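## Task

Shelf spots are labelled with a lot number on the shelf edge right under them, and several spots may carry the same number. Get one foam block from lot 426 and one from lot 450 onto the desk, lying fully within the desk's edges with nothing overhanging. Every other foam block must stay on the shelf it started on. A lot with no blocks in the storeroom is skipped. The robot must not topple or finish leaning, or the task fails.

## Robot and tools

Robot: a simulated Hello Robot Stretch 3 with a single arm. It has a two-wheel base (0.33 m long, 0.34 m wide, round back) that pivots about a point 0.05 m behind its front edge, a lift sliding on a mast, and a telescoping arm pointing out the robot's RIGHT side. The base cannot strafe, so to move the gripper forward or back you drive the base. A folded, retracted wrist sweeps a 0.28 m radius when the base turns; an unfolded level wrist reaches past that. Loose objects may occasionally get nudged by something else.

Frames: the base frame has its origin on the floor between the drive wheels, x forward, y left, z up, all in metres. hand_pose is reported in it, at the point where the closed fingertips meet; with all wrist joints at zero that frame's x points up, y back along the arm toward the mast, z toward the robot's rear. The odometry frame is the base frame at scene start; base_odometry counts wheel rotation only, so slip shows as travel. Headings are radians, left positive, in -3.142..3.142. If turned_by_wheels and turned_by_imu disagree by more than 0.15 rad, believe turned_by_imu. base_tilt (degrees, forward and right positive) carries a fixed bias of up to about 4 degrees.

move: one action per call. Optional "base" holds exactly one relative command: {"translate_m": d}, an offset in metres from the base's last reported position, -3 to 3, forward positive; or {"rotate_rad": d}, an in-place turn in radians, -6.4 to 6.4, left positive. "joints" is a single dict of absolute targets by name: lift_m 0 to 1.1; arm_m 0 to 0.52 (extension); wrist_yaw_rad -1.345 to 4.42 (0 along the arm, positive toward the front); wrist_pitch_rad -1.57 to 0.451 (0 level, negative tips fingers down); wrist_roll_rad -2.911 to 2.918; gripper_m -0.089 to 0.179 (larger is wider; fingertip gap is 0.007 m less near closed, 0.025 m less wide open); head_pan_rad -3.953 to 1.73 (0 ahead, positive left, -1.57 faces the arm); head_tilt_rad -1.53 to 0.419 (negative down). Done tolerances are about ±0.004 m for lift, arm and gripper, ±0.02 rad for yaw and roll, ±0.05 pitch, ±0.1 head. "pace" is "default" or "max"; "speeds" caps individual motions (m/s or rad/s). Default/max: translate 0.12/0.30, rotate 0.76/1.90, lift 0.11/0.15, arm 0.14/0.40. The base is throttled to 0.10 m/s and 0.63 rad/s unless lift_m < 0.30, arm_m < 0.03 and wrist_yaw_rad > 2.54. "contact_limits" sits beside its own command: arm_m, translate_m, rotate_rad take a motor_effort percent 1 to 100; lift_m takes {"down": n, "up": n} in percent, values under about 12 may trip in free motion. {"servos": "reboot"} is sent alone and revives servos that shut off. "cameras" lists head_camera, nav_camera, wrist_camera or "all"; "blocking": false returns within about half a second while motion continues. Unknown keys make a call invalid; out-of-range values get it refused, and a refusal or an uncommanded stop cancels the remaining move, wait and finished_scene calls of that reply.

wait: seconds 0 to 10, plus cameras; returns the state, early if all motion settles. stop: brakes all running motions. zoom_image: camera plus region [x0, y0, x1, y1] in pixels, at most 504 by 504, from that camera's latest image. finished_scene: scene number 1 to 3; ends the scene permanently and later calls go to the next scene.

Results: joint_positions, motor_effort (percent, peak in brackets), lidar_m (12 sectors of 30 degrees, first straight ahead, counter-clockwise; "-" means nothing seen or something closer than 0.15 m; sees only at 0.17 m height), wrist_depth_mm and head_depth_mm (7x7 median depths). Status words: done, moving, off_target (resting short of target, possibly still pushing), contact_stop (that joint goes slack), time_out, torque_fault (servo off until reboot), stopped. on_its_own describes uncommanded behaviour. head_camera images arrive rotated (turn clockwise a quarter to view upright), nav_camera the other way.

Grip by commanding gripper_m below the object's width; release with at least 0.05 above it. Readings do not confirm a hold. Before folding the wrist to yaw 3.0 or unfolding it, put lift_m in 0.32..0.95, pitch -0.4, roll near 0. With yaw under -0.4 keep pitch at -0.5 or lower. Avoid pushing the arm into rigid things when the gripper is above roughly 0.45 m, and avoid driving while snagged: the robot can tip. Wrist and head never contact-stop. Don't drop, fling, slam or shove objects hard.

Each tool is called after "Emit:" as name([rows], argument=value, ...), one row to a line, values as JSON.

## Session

Emit:
move(cameras=["all"], joints={"head_pan_rad":-1.57,"head_tilt_rad":-0.35})

Emit:
move(cameras=["nav_camera"], joints={"head_pan_rad":-3.1,"head_tilt_rad":-0.35})

Emit:
move(cameras=["nav_camera"], joints={"head_pan_rad":1.57,"head_tilt_rad":-0.35})

Emit:
move(cameras=["all"], joints={"head_pan_rad":0,"head_tilt_rad":-0.35})

Scene clock: 1.23 s.
move: done
base_odometry: x=+0.000 y=+0.000 heading=+0.000
turned_by_wheels: +0.000
turned_by_imu: +0.000
base_tilt: forward=-0.3 right=-1.2
lidar_m: 0.84 0.77 0.78 0.96 1.17 1.17 1.57 1.48 1.13 1.38 3.09 1.31
head_depth_mm: 1471 1532 1577 1624 1218 984 1324 / 1603 1669 1757 1772 1202 979 1480 / 1756 1856 1929 1920 1193 1735 1470 / 1988 2071 2191 1965 1331 1815 1462 / 2231 2348 2488 1936 2218 1854 1460 / 2556 2775 2891 1925 2566 1862 1451 / 2795 2950 3054 3184 2551 1827 1455
base_status: not commanded
joint_positions: lift_m=+0.306 arm_m=+0.001 wrist_yaw_rad=+2.853 wrist_pitch_rad=-0.337 wrist_roll_rad=+0.000 gripper_m=+0.037 head_pan_rad=-1.607 head_tilt_rad=-0.353
joint_status: all done
measured_speeds: all 0
motor_effort: left_wheel=-0.3(0.5) right_wheel=+0.6(1.0) lift_m=+26.4(27.3) arm_m=-9.0(9.1) wrist_yaw_rad=-0.5(2.2) wrist_pitch_rad=+2.0(2.2) wrist_roll_rad=+0.1(0.3) gripper_m=+0.3(1.0) head_pan_rad=+3.4(6.1) head_tilt_rad=-1.8(6.7)
hand_pose: x=+0.0453 y=+0.0786 z=+0.3376 quat_wxyz=(+0.218, +0.707, +0.017, +0.673) (m; base frame)
wrist_depth_mm: 133 - - - - - - / 136 - - - - - - / 145 - - - - - - / 156 186 877 853 816 - - / 170 180 724 673 669 681 647 / 571 193 126 562 129 572 572 / 506 205 313 495 479 495 492
pictures: head_camera (sideways), nav_camera (sideways), wrist_camera
camera_calibration:
head_camera: T_world_to_cam=[[-0.0355059, 0.297692, -0.954002, 1.25728], [0.995479, -0.0736177, -0.0600217, 0.0717011], [-0.0880994, -0.951819, -0.293732, 0.33837], [0, 0, 0, 1]] pos_world=[0.00307414, -0.0469362, 1.30314]
nav_camera: T_world_to_cam=[[0.00541829, -0.321595, 0.946862, -1.18932], [-0.999696, 0.0210186, 0.0128595, 0.0394896], [-0.0240373, -0.946644, -0.321384, 0.371631], [0, 0, 0, 1]] pos_world=[0.0548547, -0.0315071, 1.24505]
wrist_camera: T_world_to_cam=[[0.968732, -0.247103, -0.0223289, -0.0102512], [-0.145362, -0.492322, -0.858189, 0.367545], [0.201068, 0.834601, -0.512847, 0.26461], [0, 0, 0, 1]] pos_world=[0.0101531, -0.0424262, 0.450899]

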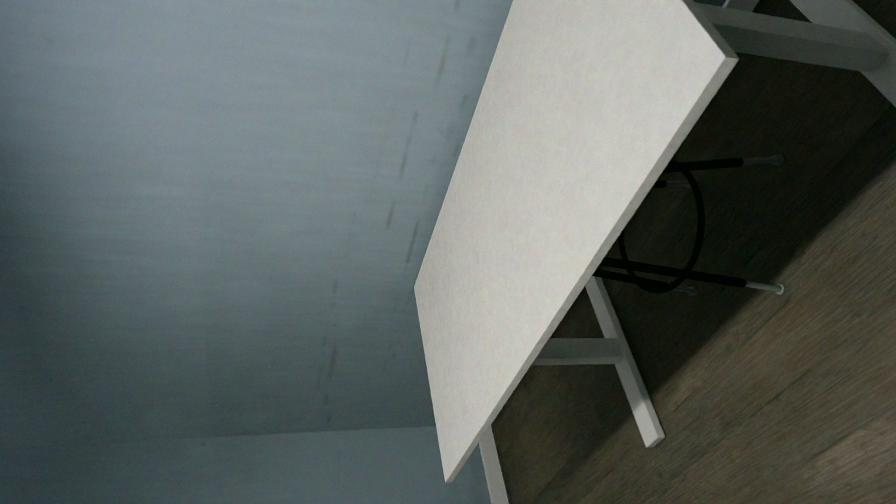

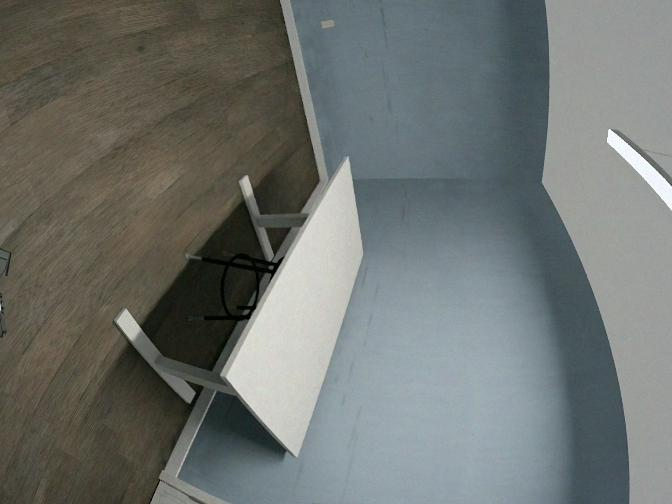

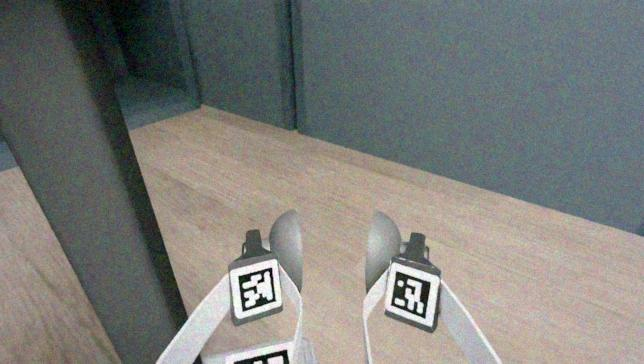

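Scene clock: 3.50 s.
move: done
base_odometry: x=+0.000 y=+0.000 heading=+0.000
turned_by_wheels: +0.000
turned_by_imu: +0.000
base_tilt: forward=-0.4 right=-1.2
lidar_m: 0.85 0.77 0.78 0.96 1.17 1.17 1.57 1.48 1.13 1.38 3.08 1.31
head_depth_mm: 1472 1566 1699 1760 1609 1799 1458 / 1363 1424 1563 1677 1749 1798 1481 / 1762 1862 1986 2104 2215 1786 1463 / 1627 1716 1822 1962 2120 1875 1461 / 1495 1594 1673 1774 1896 1848 1462 / 1388 1461 1541 1627 1727 1768 1459 / 1297 1374 1438 1514 1599 1675 1437
base_status: not commanded
joint_positions: lift_m=+0.306 arm_m=+0.001 wrist_yaw_rad=+2.853 wrist_pitch_rad=-0.337 wrist_roll_rad=+0.000 gripper_m=+0.037 head_pan_rad=-3.108 head_tilt_rad=-0.353
joint_status: all done
measured_speeds: translate_m=+0.000 rotate_rad=+0.000 lift_m=+0.000 arm_m=+0.000 wrist_yaw_rad=+0.000 wrist_pitch_rad=+0.000 wrist_roll_rad=+0.000 head_pan_rad=+0.024 head_tilt_rad=+0.000
motor_effort: left_wheel=-0.2(0.5) right_wheel=+0.6(1.2) lift_m=+26.3(27.1) arm_m=-12.4(12.9) wrist_yaw_rad=-0.1(2.2) wrist_pitch_rad=+2.1(2.2) wrist_roll_rad=+0.1(0.3) gripper_m=+0.5(0.9) head_pan_rad=+3.4(6.0) head_tilt_rad=+3.9(4.8)
hand_pose: x=+0.0453 y=+0.0786 z=+0.3376 quat_wxyz=(+0.218, +0.707, +0.017, +0.673) (m; base frame)
wrist_depth_mm: 134 - - - - - - / 136 - - - - - - / 145 - - - - - - / 156 186 882 879 818 - - / 170 180 716 668 671 684 663 / 573 193 126 564 129 574 564 / 501 205 315 501 484 490 493
pictures: nav_camera (sideways)
camera_calibration:
nav_camera: T_world_to_cam=[[-0.320426, -0.0277164, 0.946868, -1.18734], [-0.0483158, 0.998749, 0.0128847, 0.0336753], [-0.946041, -0.0416201, -0.321364, 0.377219], [0, 0, 0, 1]] pos_world=[-0.0219634, -0.0508422, 1.24505]

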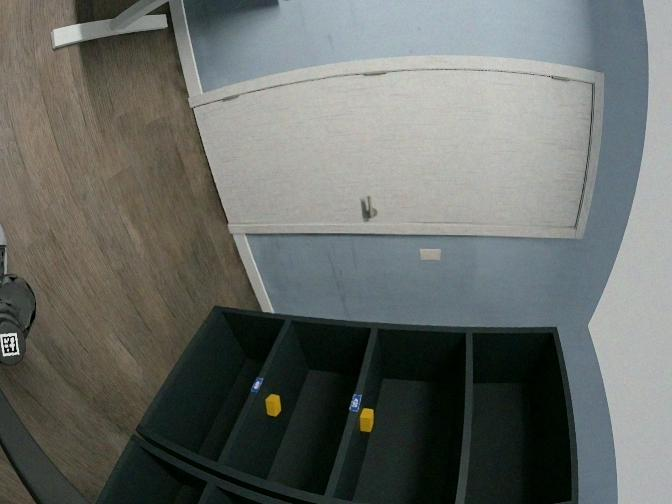

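Scene clock: 7.00 s.
move: done
base_odometry: x=+0.000 y=+0.000 heading=+0.000
turned_by_wheels: +0.000
turned_by_imu: +0.000
base_tilt: forward=-0.4 right=-1.3
lidar_m: 0.84 0.77 0.78 0.96 1.17 1.16 1.57 1.48 1.13 1.38 3.09 1.31
head_depth_mm: 756 781 810 839 870 900 945 / 834 866 897 931 974 1016 1063 / 926 965 1007 1062 1105 1176 1219 / 1038 1093 1150 1208 1272 1349 1375 / 1155 1216 1288 1366 1461 1570 1460 / 1273 1311 1449 1476 1535 1681 1458 / 1404 1470 1556 1623 1521 1669 1407
base_status: not commanded
joint_positions: lift_m=+0.306 arm_m=+0.001 wrist_yaw_rad=+2.853 wrist_pitch_rad=-0.337 wrist_roll_rad=+0.000 gripper_m=+0.037 head_pan_rad=+1.578 head_tilt_rad=-0.350
joint_status: all done
measured_speeds: translate_m=+0.000 rotate_rad=+0.000 lift_m=+0.000 arm_m=+0.000 wrist_yaw_rad=+0.000 wrist_pitch_rad=+0.000 wrist_roll_rad=+0.000 head_pan_rad=-0.024 head_tilt_rad=+0.000
motor_effort: left_wheel=-0.3(0.8) right_wheel=+0.8(1.5) lift_m=+26.5(27.4) arm_m=-12.2(13.0) wrist_yaw_rad=-0.5(2.2) wrist_pitch_rad=+2.1(2.1) wrist_roll_rad=+0.0(0.3) gripper_m=+0.4(1.2) head_pan_rad=-2.4(7.2) head_tilt_rad=+4.5(10.4)
hand_pose: x=+0.0453 y=+0.0786 z=+0.3376 quat_wxyz=(+0.218, +0.707, +0.017, +0.673) (m; base frame)
wrist_depth_mm: 133 - - - - - - / 136 - - - - - - / 144 - - - - - - / 156 187 875 869 832 - - / 169 180 729 666 669 680 665 / 568 193 126 561 129 581 574 / 500 205 314 497 485 490 486
pictures: nav_camera (sideways)
camera_calibration:
nav_camera: T_world_to_cam=[[-0.0193589, 0.317864, 0.947939, -1.19057], [0.999667, 0.0223529, 0.0129199, 0.0272342], [-0.0170824, 0.947873, -0.318191, 0.367471], [0, 0, 0, 1]] pos_world=[-0.0439961, 0.0295159, 1.24517]

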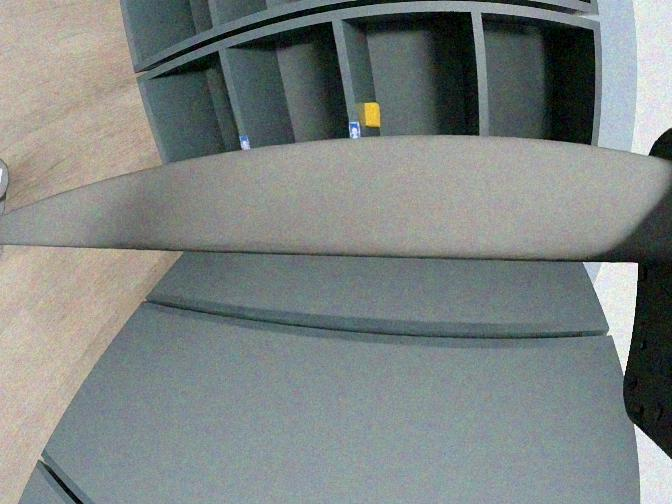

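Scene clock: 8.23 s.
move: done
base_odometry: x=+0.000 y=+0.000 heading=+0.000
turned_by_wheels: +0.000
turned_by_imu: +0.000
base_tilt: forward=-0.2 right=-1.3
lidar_m: 0.84 0.77 0.78 0.96 1.17 1.16 1.57 1.48 1.13 1.37 3.10 1.31
head_depth_mm: 1175 1268 1390 1529 1698 1827 1489 / 1038 1120 1210 1314 1447 1601 1484 / 934 999 1076 1158 1261 1370 1421 / 856 905 963 1034 1110 1202 1309 / 786 829 880 931 997 1069 1152 / 726 760 802 850 902 962 1028 / 676 708 744 781 825 874 936
base_status: not commanded
joint_positions: lift_m=+0.306 arm_m=+0.001 wrist_yaw_rad=+2.853 wrist_pitch_rad=-0.337 wrist_roll_rad=+0.000 gripper_m=+0.037 head_pan_rad=-0.037 head_tilt_rad=-0.350
joint_status: all done
measured_speeds: all 0
motor_effort: left_wheel=+0.0(0.7) right_wheel=+0.4(1.3) lift_m=+26.3(27.0) arm_m=-12.0(12.8) wrist_yaw_rad=-1.1(1.6) wrist_pitch_rad=+2.1(2.1) wrist_roll_rad=+0.0(0.3) gripper_m=-0.1(0.9) head_pan_rad=+3.2(6.3) head_tilt_rad=+5.0(11.2)
hand_pose: x=+0.0453 y=+0.0786 z=+0.3376 quat_wxyz=(+0.218, +0.707, +0.017, +0.673) (m; base frame)
wrist_depth_mm: 133 - - - - - - / 136 - - - - - - / 145 - - - - - - / 156 186 875 879 826 - - / 170 180 725 670 665 683 669 / 578 193 126 553 129 577 568 / 506 205 314 493 479 492 490
pictures: head_camera (sideways), nav_camera (sideways), wrist_camera
camera_calibration:
head_camera: T_world_to_cam=[[-0.294202, -0.0353938, -0.955088, 1.26028], [0.0747299, 0.995403, -0.0599074, 0.0771374], [0.952817, -0.0889985, -0.290205, 0.327516], [0, 0, 0, 1]] pos_world=[0.0529504, -0.00302811, 1.30335]
nav_camera: T_world_to_cam=[[0.318207, 0.00526638, 0.948007, -1.19272], [-0.0219651, -0.999675, 0.0129262, 0.0334688], [0.947767, -0.0249363, -0.317988, 0.361325], [0, 0, 0, 1]] pos_world=[0.0378133, 0.0487494, 1.24517]
wrist_camera: T_world_to_cam=[[0.968732, -0.247103, -0.0223289, -0.0102512], [-0.145362, -0.492322, -0.858189, 0.367545], [0.201068, 0.834601, -0.512847, 0.26461], [0, 0, 0, 1]] pos_world=[0.0101531, -0.0424262, 0.450899]

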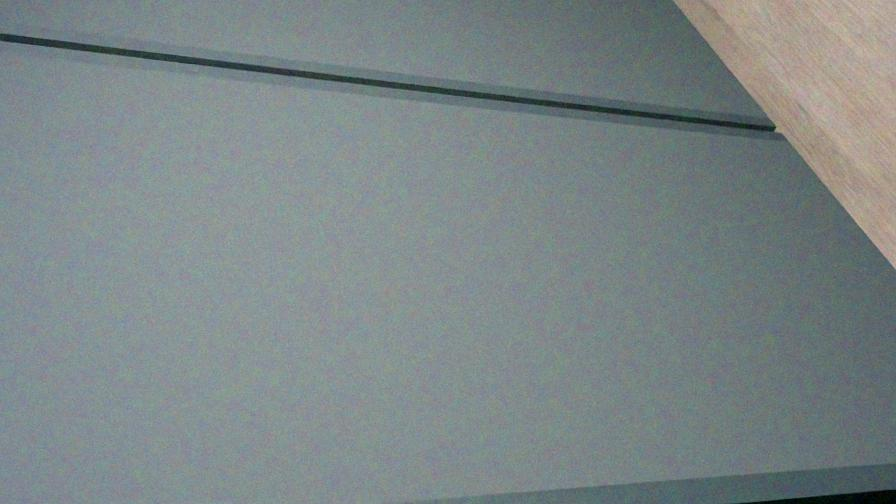

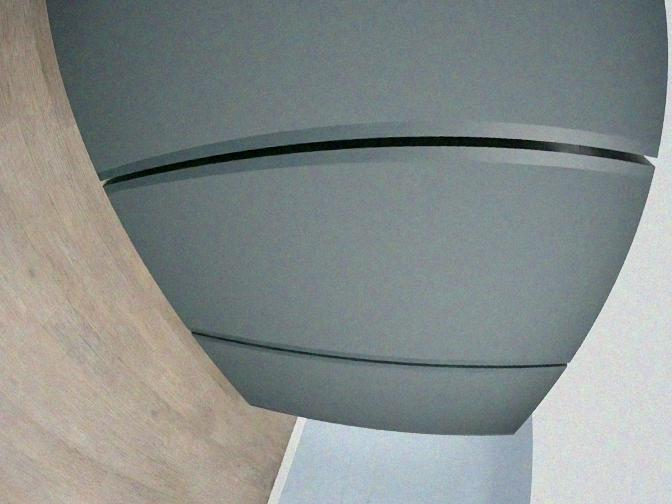

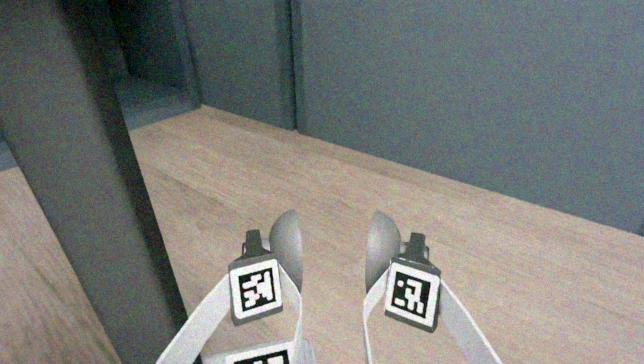

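Emit:
move(base={"rotate_rad":-2.46}, joints={"head_pan_rad":-1.57,"head_tilt_rad":-0.35}, pace="max", cameras=["all"])

Scene clock: 28.63 s.
move: done
base_odometry: x=+0.000 y=+0.000 heading=-2.460
turned_by_wheels: -2.460
turned_by_imu: -2.420
base_tilt: forward=-0.3 right=-1.3
lidar_m: 1.48 1.13 1.33 3.08 1.07 0.80 0.77 0.81 1.13 1.16 1.57 1.53
head_depth_mm: 1362 1414 1521 1573 1609 1672 1431 / 1368 1414 1517 1566 1585 1715 1430 / 1366 1407 1521 1551 1587 1717 1435 / 1373 1424 1535 1520 1556 1693 1432 / 992 1047 1120 1186 1311 1392 1427 / 1372 1417 1535 1634 1539 1694 1420 / 1384 1430 1544 1638 1532 1678 1413
base_status: done
joint_positions: lift_m=+0.306 arm_m=+0.001 wrist_yaw_rad=+2.853 wrist_pitch_rad=-0.337 wrist_roll_rad=+0.000 gripper_m=+0.037 head_pan_rad=-1.570 head_tilt_rad=-0.350
joint_status: all done
measured_speeds: all 0
motor_effort: left_wheel=+8.0(12.5) right_wheel=-9.8(14.3) lift_m=+25.8(27.2) arm_m=-11.7(13.0) wrist_yaw_rad=+0.0(1.9) wrist_pitch_rad=+2.0(2.1) wrist_roll_rad=+0.1(0.4) gripper_m=+0.3(1.1) head_pan_rad=+3.8(4.7) head_tilt_rad=+4.1(7.3)
hand_pose: x=+0.0453 y=+0.0786 z=+0.3376 quat_wxyz=(+0.218, +0.707, +0.017, +0.673) (m; base frame)
wrist_depth_mm: 133 - - - - - - / 136 - - - - - - / 144 - - - - - - / 156 186 882 865 860 863 825 / 170 181 737 665 665 682 681 / 571 193 126 561 129 570 572 / 506 205 315 497 482 497 491
pictures: head_camera (sideways), nav_camera (sideways), wrist_camera
camera_calibration:
head_camera: T_world_to_cam=[[-0.0464525, 0.292667, -0.955085, 1.25877], [0.997507, -0.0372532, -0.0599313, 0.0715338], [-0.0531199, -0.955488, -0.290207, 0.333652], [0, 0, 0, 1]] pos_world=[0.0048411, -0.046935, 1.30335]
nav_camera: T_world_to_cam=[[0.0172306, -0.317777, 0.948009, -1.1909], [-0.999793, -0.0157141, 0.0129044, 0.0395093], [0.0107964, -0.948035, -0.317982, 0.366987], [0, 0, 0, 1]] pos_world=[0.0560589, -0.0299017, 1.24517]
wrist_camera: T_world_to_cam=[[0.968732, -0.247103, -0.0223289, -0.0102512], [-0.145362, -0.492322, -0.858189, 0.367545], [0.201068, 0.834601, -0.512847, 0.26461], [0, 0, 0, 1]] pos_world=[0.0101531, -0.0424262, 0.450899]

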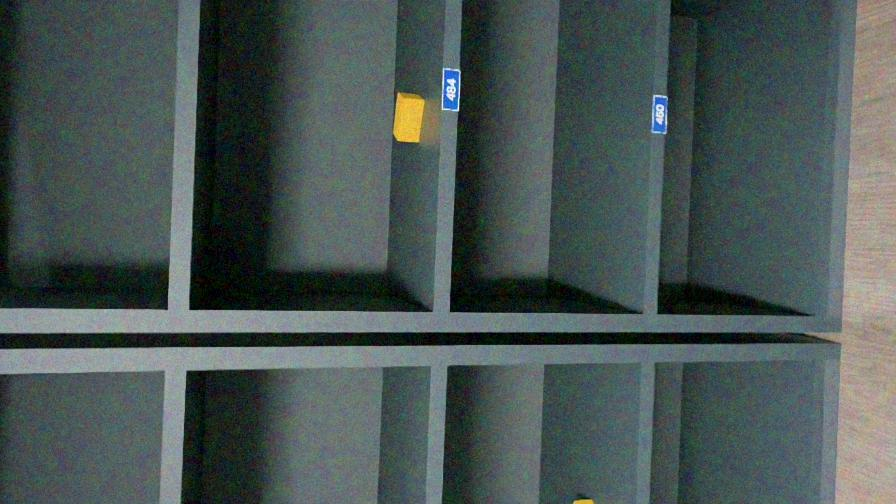

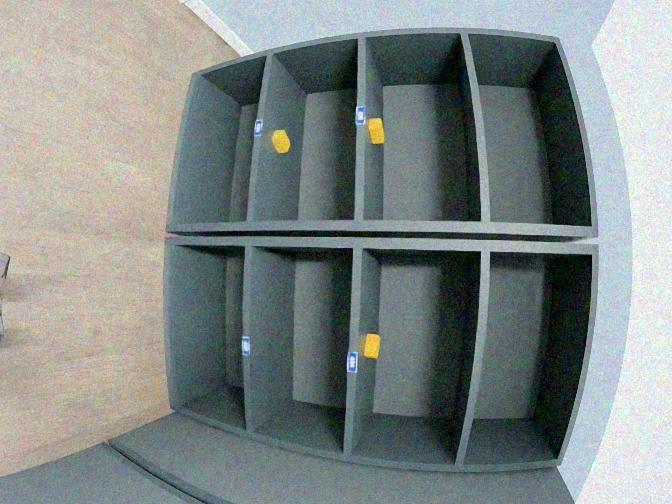

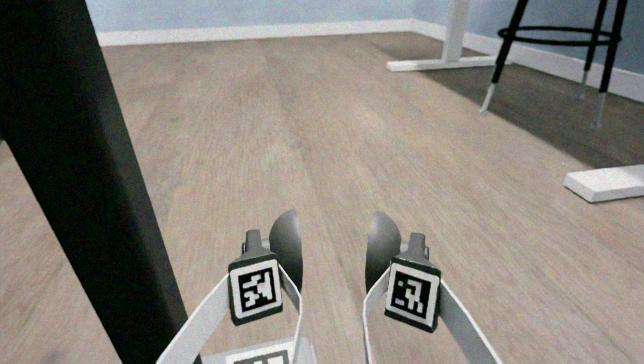

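Emit:
zoom_image(camera="nav_camera", region=[235, 95, 295, 155])

Emit:
zoom_image(camera="nav_camera", region=[330, 90, 390, 150])

Emit:
zoom_image(camera="head_camera", region=[640, 80, 680, 150])

Emit:
zoom_image(camera="head_camera", region=[430, 55, 480, 125])

Scaled by 8.400 from the camera's 672x504 image, which has a finer 792x594 frame.

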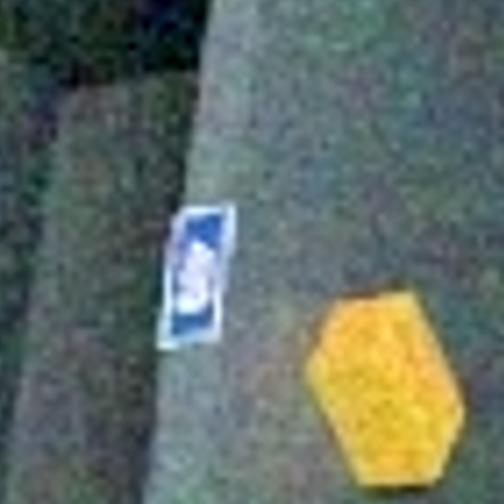

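Scaled by 8.400 from the camera's 672x504 image, which has a finer 792x594 frame.

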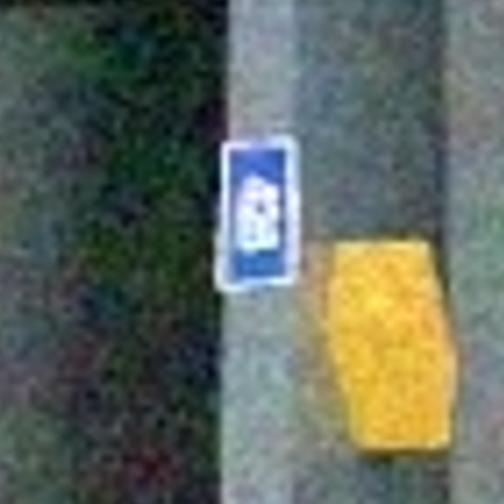

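Scaled by 7.200 from the camera's 896x504 image, which has a finer 1280x720 frame.

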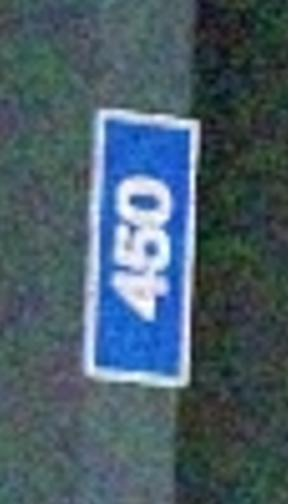

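Scaled by 7.200 from the camera's 896x504 image, which has a finer 1280x720 frame.

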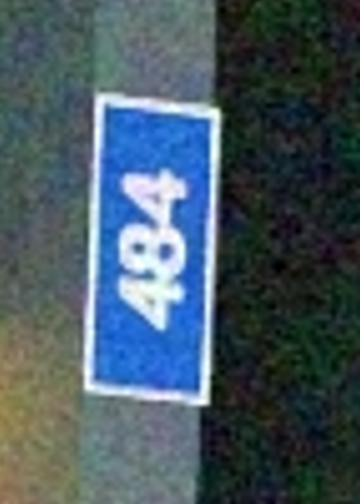

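Emit:
move(joints={"head_pan_rad":-1.0,"head_tilt_rad":-0.3}, cameras=["head_camera","nav_camera"])

Scene clock: 48.50 s.
move: done
base_odometry: x=+0.000 y=+0.000 heading=-2.460
turned_by_wheels: +0.000
turned_by_imu: +0.000
base_tilt: forward=-0.2 right=-1.1
lidar_m: 1.48 1.13 1.33 3.09 1.07 0.80 0.77 0.81 1.13 1.16 1.57 1.53
head_depth_mm: 1400 1429 1509 1500 1595 1276 1345 / 1464 1522 1615 1604 1678 1696 1459 / 1557 1624 1716 1710 1743 1812 1492 / 1515 1621 1755 1781 1717 1897 1532 / 1376 1428 1524 1595 1676 1810 1536 / 1753 1830 1916 2003 2078 1977 1513 / 1582 1651 1692 1777 1855 1874 1515
base_status: not commanded
joint_positions: lift_m=+0.306 arm_m=+0.001 wrist_yaw_rad=+2.853 wrist_pitch_rad=-0.337 wrist_roll_rad=+0.000 gripper_m=+0.037 head_pan_rad=-0.982 head_tilt_rad=-0.300
joint_status: all done
measured_speeds: all 0
motor_effort: left_wheel=+8.0(8.4) right_wheel=-10.4(10.6) lift_m=+25.7(27.3) arm_m=-11.7(12.4) wrist_yaw_rad=-0.6(2.0) wrist_pitch_rad=+2.1(2.1) wrist_roll_rad=+0.1(0.4) gripper_m=+0.1(1.1) head_pan_rad=+0.9(5.9) head_tilt_rad=+5.5(8.3)
hand_pose: x=+0.0453 y=+0.0786 z=+0.3376 quat_wxyz=(+0.218, +0.707, +0.017, +0.673) (m; base frame)
wrist_depth_mm: 134 - - - - - - / 136 - - - - - - / 145 - - - - - - / 156 186 889 873 861 864 809 / 170 180 728 670 675 689 680 / 569 193 126 561 128 576 566 / 510 205 314 498 478 497 491
pictures: head_camera (sideways), nav_camera (sideways)
camera_calibration:
head_camera: T_world_to_cam=[[-0.174507, 0.178199, -0.968397, 1.27697], [0.852406, 0.519657, -0.0579809, 0.0699438], [0.492902, -0.835585, -0.242581, 0.268273], [0, 0, 0, 1]] pos_world=[0.0309864, -0.0397351, 1.30574]
nav_camera: T_world_to_cam=[[0.164322, -0.215542, 0.962569, -1.21077], [-0.823719, -0.566833, 0.0136911, 0.0373359], [0.542665, -0.795136, -0.27069, 0.30223], [0, 0, 0, 1]] pos_world=[0.0657007, 0.000505144, 1.24675]

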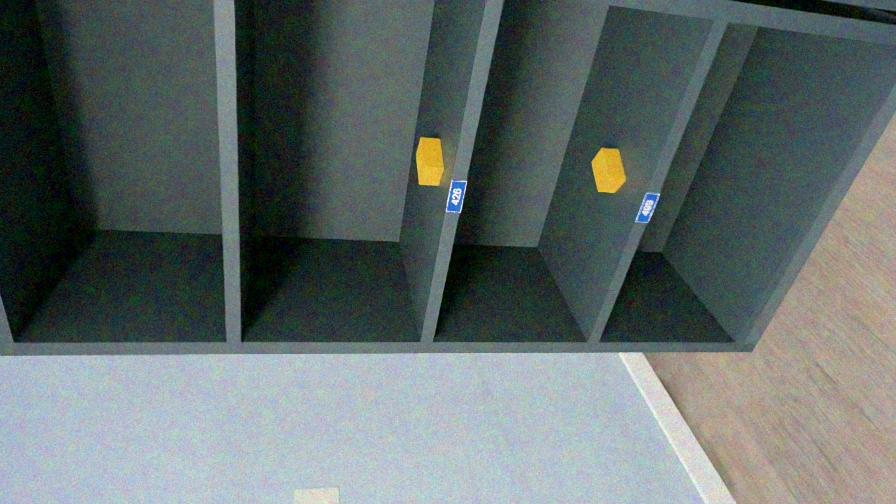

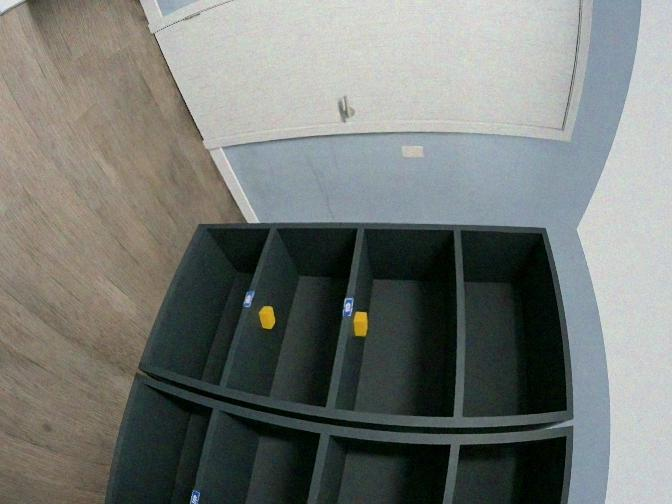

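Emit:
move(base={"rotate_rad":-0.794})

Emit:
move(base={"translate_m":0.81}, joints={"lift_m":0.6,"wrist_pitch_rad":-0.4})

Emit:
move(base={"rotate_rad":0.746}, joints={"head_pan_rad":-1.57,"head_tilt_rad":-0.45,"gripper_m":0.1})

Emit:
move(joints={"wrist_yaw_rad":0,"lift_m":0.94})

Emit:
move(joints={"lift_m":1.1,"wrist_pitch_rad":-0.6,"gripper_m":0.179}, cameras=["all"])

Scene clock: 73.03 s.
move: done
base_odometry: x=+0.000 y=+0.000 heading=+3.030
turned_by_wheels: -0.794
turned_by_imu: -0.780
base_tilt: forward=-0.4 right=-1.2
lidar_m: 1.57 1.48 1.13 1.38 3.10 1.47 0.88 0.77 0.78 0.92 1.50 1.16
head_depth_mm: 1277 1268 1276 1296 1347 1397 1438 / 1445 1504 1595 1524 1555 1571 1489 / 1430 1505 1590 1632 1726 1754 1453 / 1415 1459 1549 1607 1685 1672 1449 / 1383 1430 1521 1546 1641 1667 1442 / 1352 1402 1482 1508 1592 1660 1440 / 1024 1084 1068 1118 1158 1226 1299
base_status: done
joint_positions: lift_m=+0.306 arm_m=+0.001 wrist_yaw_rad=+2.853 wrist_pitch_rad=-0.337 wrist_roll_rad=+0.000 gripper_m=+0.037 head_pan_rad=-1.000 head_tilt_rad=-0.300
joint_status: not commanded
measured_speeds: all 0
motor_effort: left_wheel=+9.0(12.2) right_wheel=-10.6(13.6) lift_m=+26.3(27.2) arm_m=-12.5(13.1) wrist_yaw_rad=+0.4(2.2) wrist_pitch_rad=+2.1(2.2) wrist_roll_rad=+0.1(0.3) gripper_m=+0.5(1.0) head_pan_rad=-3.2(3.8) head_tilt_rad=+5.4(6.2)
hand_pose: x=+0.0453 y=+0.0786 z=+0.3376 quat_wxyz=(+0.218, +0.707, +0.017, +0.673) (m; base frame)
wrist_depth_mm: 134 - - - - - - / 136 - - - - - - / 144 - - - - - - / 155 186 885 872 854 861 850 / 170 180 728 661 665 685 687 / 569 193 126 561 128 574 574 / 508 205 314 496 483 494 496
camera_calibration:
head_camera: T_world_to_cam=[[-0.171138, 0.180904, -0.968497, 1.27705], [0.861458, 0.504507, -0.0579876, 0.0699101], [0.478123, -0.844243, -0.242181, 0.267851], [0, 0, 0, 1]] pos_world=[0.0302615, -0.0401624, 1.30574]
nav_camera: T_world_to_cam=[[0.160262, -0.21807, 0.962684, -1.21098], [-0.833603, -0.552194, 0.0136887, 0.0374935], [0.528603, -0.804691, -0.27028, 0.301802], [0, 0, 0, 1]] pos_world=[0.0657951, -0.000517615, 1.24685]
wrist_camera: T_world_to_cam=[[0.968732, -0.247103, -0.0223289, -0.0102512], [-0.145362, -0.492322, -0.858189, 0.367545], [0.201068, 0.834601, -0.512847, 0.26461], [0, 0, 0, 1]] pos_world=[0.0101531, -0.0424262, 0.450899]

Scene clock: 82.27 s.
move: done
base_odometry: x=-0.805 y=+0.090 heading=+3.030
turned_by_wheels: +0.000
turned_by_imu: +0.000
base_tilt: forward=-0.2 right=-1.2
lidar_m: 0.77 0.91 0.91 1.09 1.12 2.59 1.55 1.36 1.36 0.70 0.76 0.91
head_depth_mm: 643 621 648 652 684 721 770 / 811 645 817 823 749 837 838 / 935 660 1023 1055 725 1101 920 / 918 677 1004 1048 715 1154 918 / 891 695 984 1032 710 1132 913 / 875 716 962 1005 670 1105 860 / 856 737 942 983 673 1079 905
base_status: done
joint_positions: lift_m=+0.600 arm_m=+0.001 wrist_yaw_rad=+2.853 wrist_pitch_rad=-0.413 wrist_roll_rad=+0.000 gripper_m=+0.037 head_pan_rad=-1.000 head_tilt_rad=-0.300
joint_status: all done
measured_speeds: all 0
motor_effort: left_wheel=+7.5(12.6) right_wheel=+1.8(10.4) lift_m=+29.2(33.7) arm_m=-10.2(12.7) wrist_yaw_rad=-0.3(1.8) wrist_pitch_rad=+1.9(5.9) wrist_roll_rad=+0.0(0.3) gripper_m=+0.0(1.1) head_pan_rad=-2.5(3.8) head_tilt_rad=+3.9(6.0)
hand_pose: x=+0.0428 y=+0.0702 z=+0.6139 quat_wxyz=(+0.243, +0.705, +0.044, +0.664) (m; base frame)
wrist_depth_mm: 133 - - - - - - / 138 - - - - - - / 150 - - - - - - / 163 182 - - - - - / - 191 - - - - 869 / 913 207 126 864 129 889 896 / 783 767 747 778 739 768 752
camera_calibration:
head_camera: T_world_to_cam=[[-0.171138, 0.180904, -0.968497, 1.27705], [0.861458, 0.504507, -0.0579876, 0.0699101], [0.478123, -0.844243, -0.242181, 0.267851], [0, 0, 0, 1]] pos_world=[0.0302615, -0.0401624, 1.30574]
nav_camera: T_world_to_cam=[[0.160262, -0.21807, 0.962684, -1.21098], [-0.833603, -0.552194, 0.0136887, 0.0374935], [0.528603, -0.804691, -0.27028, 0.301802], [0, 0, 0, 1]] pos_world=[0.0657951, -0.000517615, 1.24685]
wrist_camera: T_world_to_cam=[[0.968212, -0.248866, -0.0251224, -0.00186802], [-0.163368, -0.553116, -0.816929, 0.579857], [0.18941, 0.795065, -0.57619, 0.455937], [0, 0, 0, 1]] pos_world=[0.0101795, -0.0422369, 0.736362]

Scene clock: 84.57 s.
move: done
base_odometry: x=-0.805 y=+0.090 heading=-2.507
turned_by_wheels: +0.746
turned_by_imu: +0.734
base_tilt: forward=-0.3 right=-1.1
lidar_m: 0.91 0.94 1.11 1.59 1.95 1.41 1.36 1.40 0.70 1.06 0.77 0.94
head_depth_mm: 573 924 945 831 865 904 860 / 584 940 1012 826 1181 1013 885 / 600 939 1010 815 1186 1000 878 / 612 935 1011 802 1180 997 874 / 630 932 1008 723 1174 955 869 / 646 929 1004 787 1173 986 865 / 669 929 998 778 1171 980 864
base_status: done
joint_positions: lift_m=+0.600 arm_m=+0.001 wrist_yaw_rad=+2.853 wrist_pitch_rad=-0.413 wrist_roll_rad=+0.000 gripper_m=+0.100 head_pan_rad=-1.573 head_tilt_rad=-0.450
joint_status: all done
measured_speeds: all 0
motor_effort: left_wheel=-9.0(12.6) right_wheel=+9.0(13.0) lift_m=+28.7(30.0) arm_m=-11.9(11.9) wrist_yaw_rad=-0.8(1.6) wrist_pitch_rad=+1.9(2.0) wrist_roll_rad=+0.0(0.4) gripper_m=+0.8(80.0) head_pan_rad=+3.4(4.0) head_tilt_rad=-3.8(7.4)
hand_pose: x=+0.0428 y=+0.0702 z=+0.6139 quat_wxyz=(+0.243, +0.705, +0.044, +0.664) (m; base frame)
wrist_depth_mm: 133 - - - - - - / 138 - - - - - - / 150 - - - - - - / 163 182 - - - - - / - 186 - - - - 976 / 906 195 836 892 855 856 864 / 813 239 751 776 772 733 758
camera_calibration:
head_camera: T_world_to_cam=[[-0.0453155, 0.386767, -0.921063, 1.21432], [0.9974, -0.034207, -0.0634351, 0.0761426], [-0.0560415, -0.921543, -0.384211, 0.455975], [0, 0, 0, 1]] pos_world=[0.00463623, -0.0468523, 1.29848]
nav_camera: T_world_to_cam=[[0.0160259, -0.410892, 0.911543, -1.14328], [-0.999841, -0.0137012, 0.0114022, 0.0414352], [0.00780416, -0.911581, -0.411046, 0.488123], [0, 0, 0, 1]] pos_world=[0.0559413, -0.0242336, 1.24232]
wrist_camera: T_world_to_cam=[[0.968212, -0.248866, -0.0251224, -0.00186802], [-0.163368, -0.553116, -0.816929, 0.579857], [0.18941, 0.795065, -0.57619, 0.455937], [0, 0, 0, 1]] pos_world=[0.0101795, -0.0422369, 0.736362]

Scene clock: 88.50 s.
move: done
base_odometry: x=-0.805 y=+0.090 heading=-2.507
turned_by_wheels: +0.000
turned_by_imu: +0.000
base_tilt: forward=-0.2 right=-1.3
lidar_m: 0.91 0.94 1.11 1.59 1.96 1.42 1.36 1.40 0.71 1.06 0.77 0.94
head_depth_mm: 574 925 947 833 870 911 - / 586 939 1015 825 1179 1011 - / 599 937 1013 813 1189 1083 - / 614 941 1013 803 1186 1077 - / 630 938 1006 717 1183 953 845 / 650 930 1003 785 1168 985 865 / 668 928 998 777 1166 984 859
base_status: not commanded
joint_positions: lift_m=+0.940 arm_m=+0.001 wrist_yaw_rad=+0.003 wrist_pitch_rad=-0.413 wrist_roll_rad=+0.000 gripper_m=+0.100 head_pan_rad=-1.570 head_tilt_rad=-0.450
joint_status: all done
measured_speeds: all 0
motor_effort: left_wheel=-8.8(9.5) right_wheel=+8.9(9.8) lift_m=+29.6(32.5) arm_m=-11.6(12.8) wrist_yaw_rad=-3.6(6.7) wrist_pitch_rad=+2.1(2.1) wrist_roll_rad=+0.1(0.3) gripper_m=+0.8(1.2) head_pan_rad=+3.1(4.0) head_tilt_rad=-3.8(5.3)
hand_pose: x=-0.0209 y=-0.3705 z=+0.9537 quat_wxyz=(+0.693, +0.146, -0.691, -0.144) (m; base frame)
wrist_depth_mm: - - 341 - - - - / - - 349 - - - - / - - - - - - - / - - - - - - - / - - 149 - - 730 - / - - 134 - - - - / - 124 - - - 118 -
camera_calibration:
head_camera: T_world_to_cam=[[-0.0465852, 0.386799, -0.920986, 1.21423], [0.997506, -0.0309212, -0.0634422, 0.0761009], [-0.0530174, -0.921645, -0.384394, 0.456207], [0, 0, 0, 1]] pos_world=[0.00484099, -0.0468501, 1.29848]
nav_camera: T_world_to_cam=[[0.017381, -0.411046, 0.911449, -1.14317], [-0.999791, -0.0169875, 0.0114046, 0.0414706], [0.0107954, -0.911456, -0.411255, 0.488393], [0, 0, 0, 1]] pos_world=[0.0560588, -0.0240403, 1.24232]
wrist_camera: T_world_to_cam=[[-0.998892, -0.0397578, -0.0251642, -0.00496006], [-0.00239721, 0.577121, -0.816655, 1.02519], [0.0469912, -0.81569, -0.576577, 0.414794], [0, 0, 0, 1]] pos_world=[-0.0219886, -0.253512, 1.07626]

Scene clock: 90.77 s.
move: done
base_odometry: x=-0.805 y=+0.090 heading=-2.507
turned_by_wheels: +0.000
turned_by_imu: +0.000
base_tilt: forward=-0.4 right=-1.2
lidar_m: 0.91 0.94 1.11 1.59 1.96 1.41 1.36 1.41 0.70 1.06 0.77 0.94
head_depth_mm: 575 913 - - - - - / 586 922 - - - - - / 600 919 - - - - - / 615 930 1010 - 1179 - 1175 / 632 932 1006 722 1195 934 871 / 648 929 1004 788 646 984 868 / 668 927 998 776 1173 978 863
base_status: not commanded
joint_positions: lift_m=+1.099 arm_m=+0.001 wrist_yaw_rad=+0.003 wrist_pitch_rad=-0.610 wrist_roll_rad=+0.000 gripper_m=+0.179 head_pan_rad=-1.570 head_tilt_rad=-0.450
joint_status: all done
joint sent to its limit — lift_m, upper limit.
measured_speeds: all 0
motor_effort: left_wheel=-8.9(9.3) right_wheel=+8.3(9.7) lift_m=+29.0(31.9) arm_m=-11.0(12.2) wrist_yaw_rad=-3.6(4.6) wrist_pitch_rad=+1.4(3.6) wrist_roll_rad=+0.0(0.3) gripper_m=+0.5(84.1) head_pan_rad=+3.4(4.0) head_tilt_rad=-4.3(5.0)
hand_pose: x=-0.0210 y=-0.3418 z=+1.0708 quat_wxyz=(+0.675, +0.213, -0.674, -0.212) (m; base frame)
wrist_depth_mm: - - - - - - - / - - - - - - - / - - - - - - - / - - - - - - - / - 143 - 808 - 767 - / 123 140 - - - 737 - / - - - - - - 105
pictures: head_camera (sideways), nav_camera (sideways), wrist_camera
camera_calibration:
head_camera: T_world_to_cam=[[-0.0466254, 0.3868, -0.920984, 1.21423], [0.997505, -0.030905, -0.063479, 0.0761496], [-0.0530167, -0.921646, -0.384394, 0.456206], [0, 0, 0, 1]] pos_world=[0.00484087, -0.0468501, 1.29848]
nav_camera: T_world_to_cam=[[0.0173816, -0.411044, 0.91145, -1.14317], [-0.99979, -0.0170788, 0.011364, 0.0415193], [0.0108954, -0.911455, -0.411255, 0.488387], [0, 0, 0, 1]] pos_world=[0.0560594, -0.0240405, 1.24232]
wrist_camera: T_world_to_cam=[[-0.998915, -0.0339521, -0.0318725, 0.00820477], [-0.00269491, 0.725425, -0.688296, 1.01752], [0.0464902, -0.687463, -0.72473, 0.70823], [0, 0, 0, 1]] pos_world=[-0.0219878, -0.250974, 1.21389]

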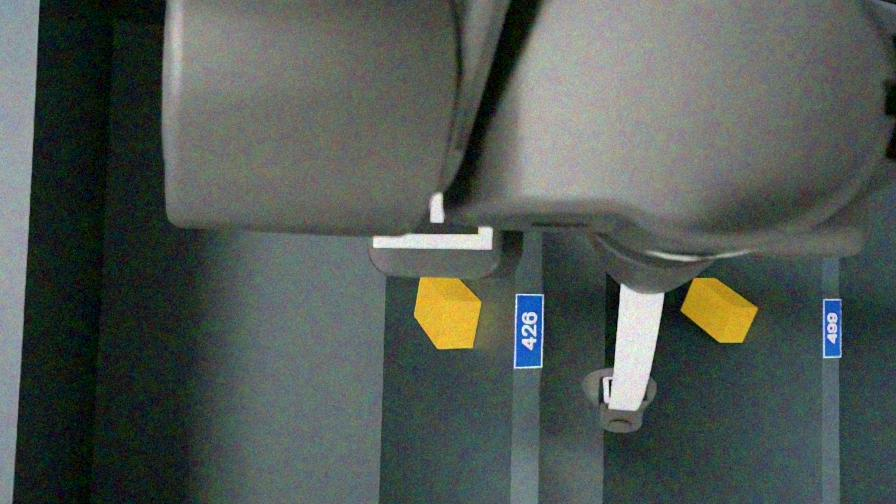

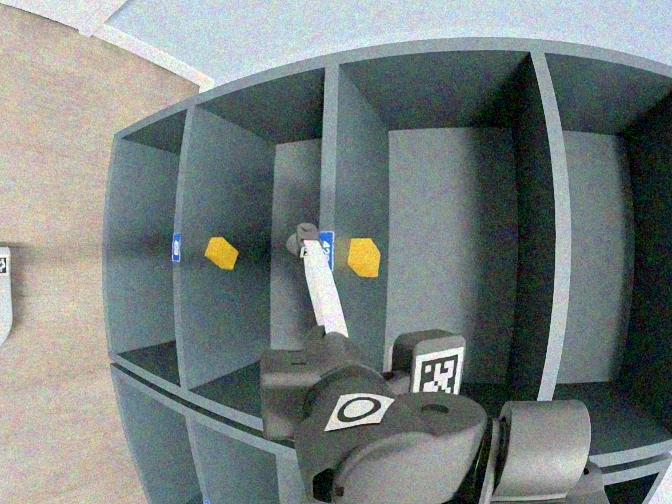

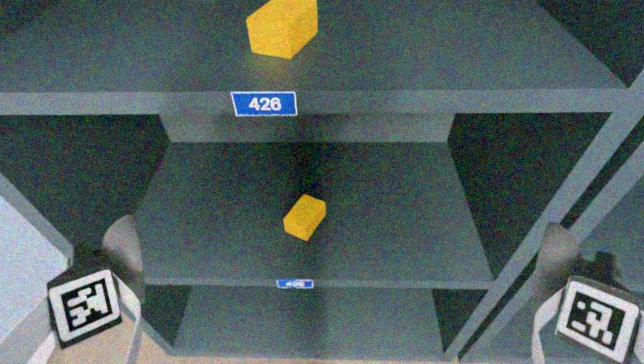

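Emit:
move(joints={"arm_m":0.2}, cameras=["wrist_camera"])

Scene clock: 102.40 s.
move: done
base_odometry: x=-0.805 y=+0.090 heading=-2.507
turned_by_wheels: +0.000
turned_by_imu: +0.000
base_tilt: forward=-0.4 right=-1.1
lidar_m: 0.91 0.94 1.11 1.59 1.96 1.42 1.36 1.40 0.70 1.06 0.77 0.94
head_depth_mm: 575 862 897 834 872 909 861 / 587 - - 771 1178 1009 887 / 599 915 - 403 1187 1003 879 / 615 926 973 374 1184 992 876 / 634 931 1006 699 1179 956 870 / 649 932 999 783 1175 988 867 / 670 928 996 778 1166 983 860
base_status: not commanded
joint_positions: lift_m=+1.099 arm_m=+0.200 wrist_yaw_rad=+0.003 wrist_pitch_rad=-0.610 wrist_roll_rad=+0.000 gripper_m=+0.179 head_pan_rad=-1.570 head_tilt_rad=-0.450
joint_status: all done
measured_speeds: all 0
motor_effort: left_wheel=-8.6(9.4) right_wheel=+8.6(9.6) lift_m=+26.2(27.4) arm_m=+12.3(15.0) wrist_yaw_rad=-2.1(4.3) wrist_pitch_rad=+1.5(1.5) wrist_roll_rad=+0.1(0.3) gripper_m=+0.9(1.3) head_pan_rad=+3.4(4.0) head_tilt_rad=-3.4(5.0)
hand_pose: x=-0.0210 y=-0.5412 z=+1.0708 quat_wxyz=(+0.675, +0.214, -0.674, -0.212) (m; base frame)
wrist_depth_mm: - - - - - - - / - - - - - - - / - - - - - - - / - - - - - - - / - 143 284 - - - - / - 126 - 677 - 700 - / - - - - - - 105
pictures: wrist_camera
camera_calibration:
wrist_camera: T_world_to_cam=[[-0.998915, -0.0339411, -0.0318837, 0.00145324], [-0.00269239, 0.72562, -0.68809, 1.16201], [0.04649, -0.687258, -0.724924, 0.571478], [0, 0, 0, 1]] pos_world=[-0.0219878, -0.450374, 1.21389]

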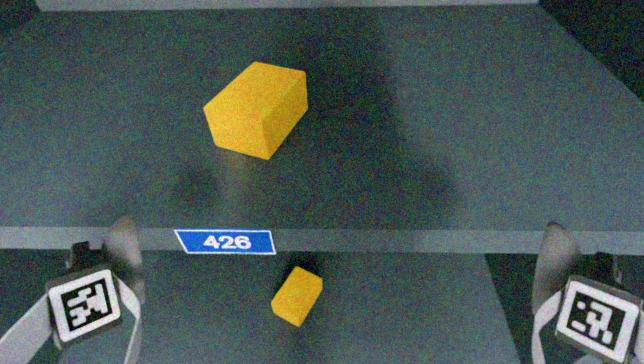

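Emit:
move(base={"translate_m":0.156}, joints={"wrist_yaw_rad":-0.385})

Emit:
move(joints={"arm_m":0.34}, contact_limits={"arm_m":35}, cameras=["wrist_camera"])

Scene clock: 123.37 s.
move: done
base_odometry: x=-0.931 y=-0.002 heading=-2.507
turned_by_wheels: +0.000
turned_by_imu: +0.000
base_tilt: forward=-0.3 right=-1.2
lidar_m: 0.75 0.78 1.06 1.06 2.18 1.57 1.51 1.52 0.79 1.05 0.68 0.78
head_depth_mm: 576 909 1017 833 1188 1015 892 / 589 - - 678 1187 1007 885 / 601 916 - 330 1187 969 880 / 616 922 984 544 1182 999 875 / 635 931 1005 795 1176 992 871 / 653 928 1004 786 1171 987 862 / 674 917 976 776 972 951 863
base_status: done
joint_positions: lift_m=+1.099 arm_m=+0.200 wrist_yaw_rad=-0.382 wrist_pitch_rad=-0.610 wrist_roll_rad=+0.000 gripper_m=+0.179 head_pan_rad=-1.570 head_tilt_rad=-0.450
joint_status: all done
measured_speeds: all 0
motor_effort: left_wheel=+5.9(7.9) right_wheel=+4.4(12.8) lift_m=+23.5(24.6) arm_m=+4.7(8.4) wrist_yaw_rad=-2.9(5.3) wrist_pitch_rad=+1.5(1.5) wrist_roll_rad=+0.2(0.3) gripper_m=+0.5(1.1) head_pan_rad=+3.1(3.8) head_tilt_rad=-3.9(4.7)
hand_pose: x=-0.0947 y=-0.5270 z=+1.0708 quat_wxyz=(+0.622, +0.081, -0.702, -0.337) (m; base frame)
wrist_depth_mm: - - - - - - - / - - - - - - - / - - - - - - - / - - - - - - - / - 142 274 285 - - - / - 139 - 677 - 715 - / - - - - - - 105
camera_calibration:
head_camera: T_world_to_cam=[[-0.0466254, 0.3868, -0.920984, 1.21423], [0.997505, -0.030905, -0.063479, 0.0761496], [-0.0530167, -0.921646, -0.384394, 0.456206], [0, 0, 0, 1]] pos_world=[0.00484087, -0.0468501, 1.29848]
nav_camera: T_world_to_cam=[[0.0173816, -0.411044, 0.91145, -1.14317], [-0.99979, -0.0170788, 0.011364, 0.0415193], [0.0108954, -0.911455, -0.411255, 0.488387], [0, 0, 0, 1]] pos_world=[0.0560594, -0.0240405, 1.24232]
wrist_camera: T_world_to_cam=[[-0.938554, 0.343657, -0.0318648, 0.132997], [0.269979, 0.673532, -0.688088, 1.14989], [-0.215005, -0.654411, -0.724927, 0.5772], [0, 0, 0, 1]] pos_world=[-0.0615205, -0.442468, 1.21389]

Scene clock: 125.67 s.
move: done
base_odometry: x=-0.931 y=-0.002 heading=-2.507
turned_by_wheels: +0.000
turned_by_imu: +0.000
base_tilt: forward=-0.4 right=-1.2
lidar_m: 0.75 0.78 1.06 1.06 2.18 1.58 1.51 1.52 0.79 1.05 0.68 0.78
head_depth_mm: 577 318 1017 834 1186 1016 889 / 588 389 1002 721 1190 1007 883 / 601 390 374 711 1178 969 880 / 617 910 412 708 1180 996 873 / 632 928 1004 792 1181 989 870 / 653 928 997 784 1173 984 868 / 672 916 976 774 972 945 860
base_status: not commanded
joint_positions: lift_m=+1.099 arm_m=+0.340 wrist_yaw_rad=-0.382 wrist_pitch_rad=-0.610 wrist_roll_rad=+0.000 gripper_m=+0.179 head_pan_rad=-1.570 head_tilt_rad=-0.450
joint_status: all done
measured_speeds: all 0
motor_effort: left_wheel=+5.7(6.3) right_wheel=+4.1(5.7) lift_m=+23.2(24.6) arm_m=+12.4(14.0) wrist_yaw_rad=-2.8(4.8) wrist_pitch_rad=+1.4(1.5) wrist_roll_rad=-0.2(0.3) gripper_m=+0.7(1.1) head_pan_rad=+2.9(3.7) head_tilt_rad=-3.5(4.6)
contact_limits: arm_m 35 (drawing in: default 31, maximum 55; extending or still: default 39, maximum 69)
hand_pose: x=-0.0947 y=-0.6670 z=+1.0708 quat_wxyz=(+0.622, +0.081, -0.702, -0.337) (m; base frame)
wrist_depth_mm: - - - - - - - / - - - - - - - / - - - - - - - / - - - - - - - / - 142 - - - - - / - 126 - - - - - / - - - - - - 105
pictures: wrist_camera
camera_calibration:
wrist_camera: T_world_to_cam=[[-0.938529, 0.34372, -0.0319301, 0.181227], [0.270068, 0.6735, -0.688085, 1.24417], [-0.215004, -0.654411, -0.724927, 0.485582], [0, 0, 0, 1]] pos_world=[-0.0615206, -0.582468, 1.21389]

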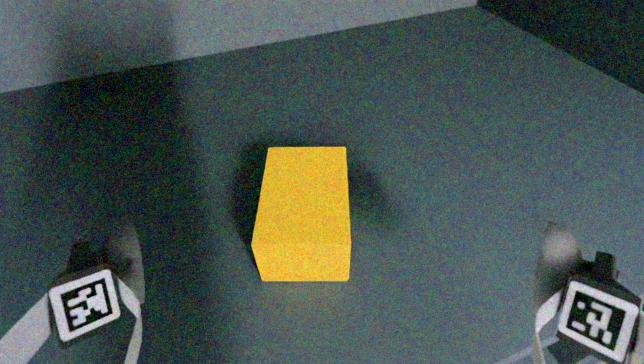

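Emit:
move(joints={"arm_m":0.426}, contact_limits={"arm_m":35})

Emit:
move(joints={"lift_m":1.022}, speeds={"lift_m":0.04}, contact_limits={"lift_m":{"down":14}}, cameras=["wrist_camera"])

Scene clock: 136.73 s.
move: done
base_odometry: x=-0.931 y=-0.002 heading=-2.507
turned_by_wheels: +0.000
turned_by_imu: +0.000
base_tilt: forward=-0.4 right=-1.2
lidar_m: 0.75 0.78 1.06 1.06 2.18 1.58 1.51 1.52 0.79 1.05 0.68 0.78
head_depth_mm: 578 - 1026 835 1190 1016 890 / 589 492 1016 767 1189 1006 882 / 601 468 536 714 1190 973 878 / 618 912 533 756 1180 999 876 / 633 927 1006 794 1180 991 868 / 653 929 996 782 1171 984 864 / 674 917 978 773 968 949 861
base_status: not commanded
joint_positions: lift_m=+1.099 arm_m=+0.426 wrist_yaw_rad=-0.382 wrist_pitch_rad=-0.610 wrist_roll_rad=+0.000 gripper_m=+0.179 head_pan_rad=-1.570 head_tilt_rad=-0.450
joint_status: all done
measured_speeds: all 0
motor_effort: left_wheel=+5.9(6.3) right_wheel=+4.6(5.4) lift_m=+23.3(24.7) arm_m=+12.4(15.1) wrist_yaw_rad=-3.0(4.4) wrist_pitch_rad=+1.4(1.5) wrist_roll_rad=-0.1(0.3) gripper_m=+0.7(1.0) head_pan_rad=+2.8(3.8) head_tilt_rad=-3.4(4.3)
contact_limits: arm_m 35 (drawing in: default 31, maximum 55; extending or still: default 39, maximum 69)
hand_pose: x=-0.0947 y=-0.7530 z=+1.0708 quat_wxyz=(+0.622, +0.081, -0.702, -0.337) (m; base frame)
wrist_depth_mm: 320 335 - - - - - / - - - - - - - / - - - - - - - / - - - - - - - / - 142 - - - - - / - 126 - 188 184 - - / - - - 169 168 - 105
camera_calibration:
head_camera: T_world_to_cam=[[-0.0466254, 0.3868, -0.920984, 1.21423], [0.997505, -0.030905, -0.063479, 0.0761496], [-0.0530167, -0.921646, -0.384394, 0.456206], [0, 0, 0, 1]] pos_world=[0.00484087, -0.0468501, 1.29848]
nav_camera: T_world_to_cam=[[0.0173816, -0.411044, 0.91145, -1.14317], [-0.99979, -0.0170788, 0.011364, 0.0415193], [0.0108954, -0.911455, -0.411255, 0.488387], [0, 0, 0, 1]] pos_world=[0.0560594, -0.0240405, 1.24232]
wrist_camera: T_world_to_cam=[[-0.938529, 0.34372, -0.0319301, 0.210752], [0.270068, 0.6735, -0.688085, 1.30202], [-0.215004, -0.654411, -0.724927, 0.429368], [0, 0, 0, 1]] pos_world=[-0.0615206, -0.668368, 1.21389]

Scene clock: 139.13 s.
move: done
base_odometry: x=-0.931 y=-0.002 heading=-2.507
turned_by_wheels: +0.000
turned_by_imu: +0.000
base_tilt: forward=-0.2 right=-1.2
lidar_m: 0.75 0.78 1.06 1.06 2.18 1.57 1.51 1.53 0.79 1.05 0.69 0.79
head_depth_mm: 572 943 987 728 1197 1020 890 / 585 941 417 766 1182 1010 884 / 598 937 499 670 1186 974 878 / 613 933 526 668 1181 996 875 / 629 931 1003 795 1174 989 870 / 648 928 1004 784 1179 986 867 / 669 921 975 775 972 949 862
base_status: not commanded
joint_positions: lift_m=+1.022 arm_m=+0.426 wrist_yaw_rad=-0.384 wrist_pitch_rad=-0.586 wrist_roll_rad=+0.000 gripper_m=+0.179 head_pan_rad=-1.570 head_tilt_rad=-0.450
joint_status: all done
measured_speeds: all 0
motor_effort: left_wheel=+5.8(6.3) right_wheel=+2.3(5.5) lift_m=+15.4(27.1) arm_m=+12.4(13.1) wrist_yaw_rad=-1.6(4.4) wrist_pitch_rad=-3.0(3.2) wrist_roll_rad=+0.0(0.3) gripper_m=+0.5(1.0) head_pan_rad=+3.2(3.8) head_tilt_rad=-3.2(4.1)
contact_limits: arm_m 35 (drawing in: default 31, maximum 55; extending or still: default 39, maximum 69); lift_m down 14 (down: maximum 72; up: maximum 65)
hand_pose: x=-0.0964 y=-0.7564 z=+0.9988 quat_wxyz=(+0.626, +0.072, -0.703, -0.330) (m; base frame)
wrist_depth_mm: 319 333 - - - - - / - - - - - - - / - - - - - - - / - - - 146 144 - - / - 142 - 127 126 - - / - 143 163 115 112 157 157 / 141 144 146 100 100 140 107
pictures: wrist_camera
camera_calibration:
wrist_camera: T_world_to_cam=[[-0.938334, 0.344325, -0.0311423, 0.2077], [0.264833, 0.657946, -0.704962, 1.25988], [-0.222246, -0.669737, -0.708561, 0.345828], [0, 0, 0, 1]] pos_world=[-0.0619079, -0.668838, 1.13968]

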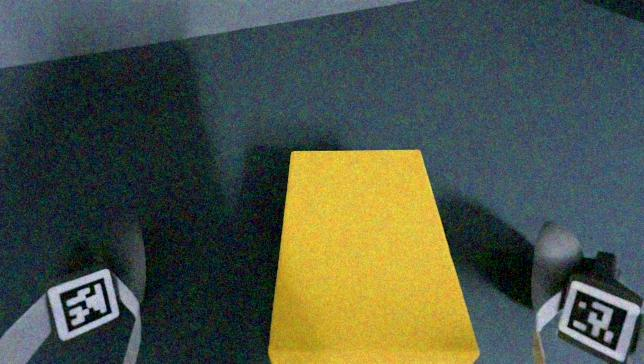

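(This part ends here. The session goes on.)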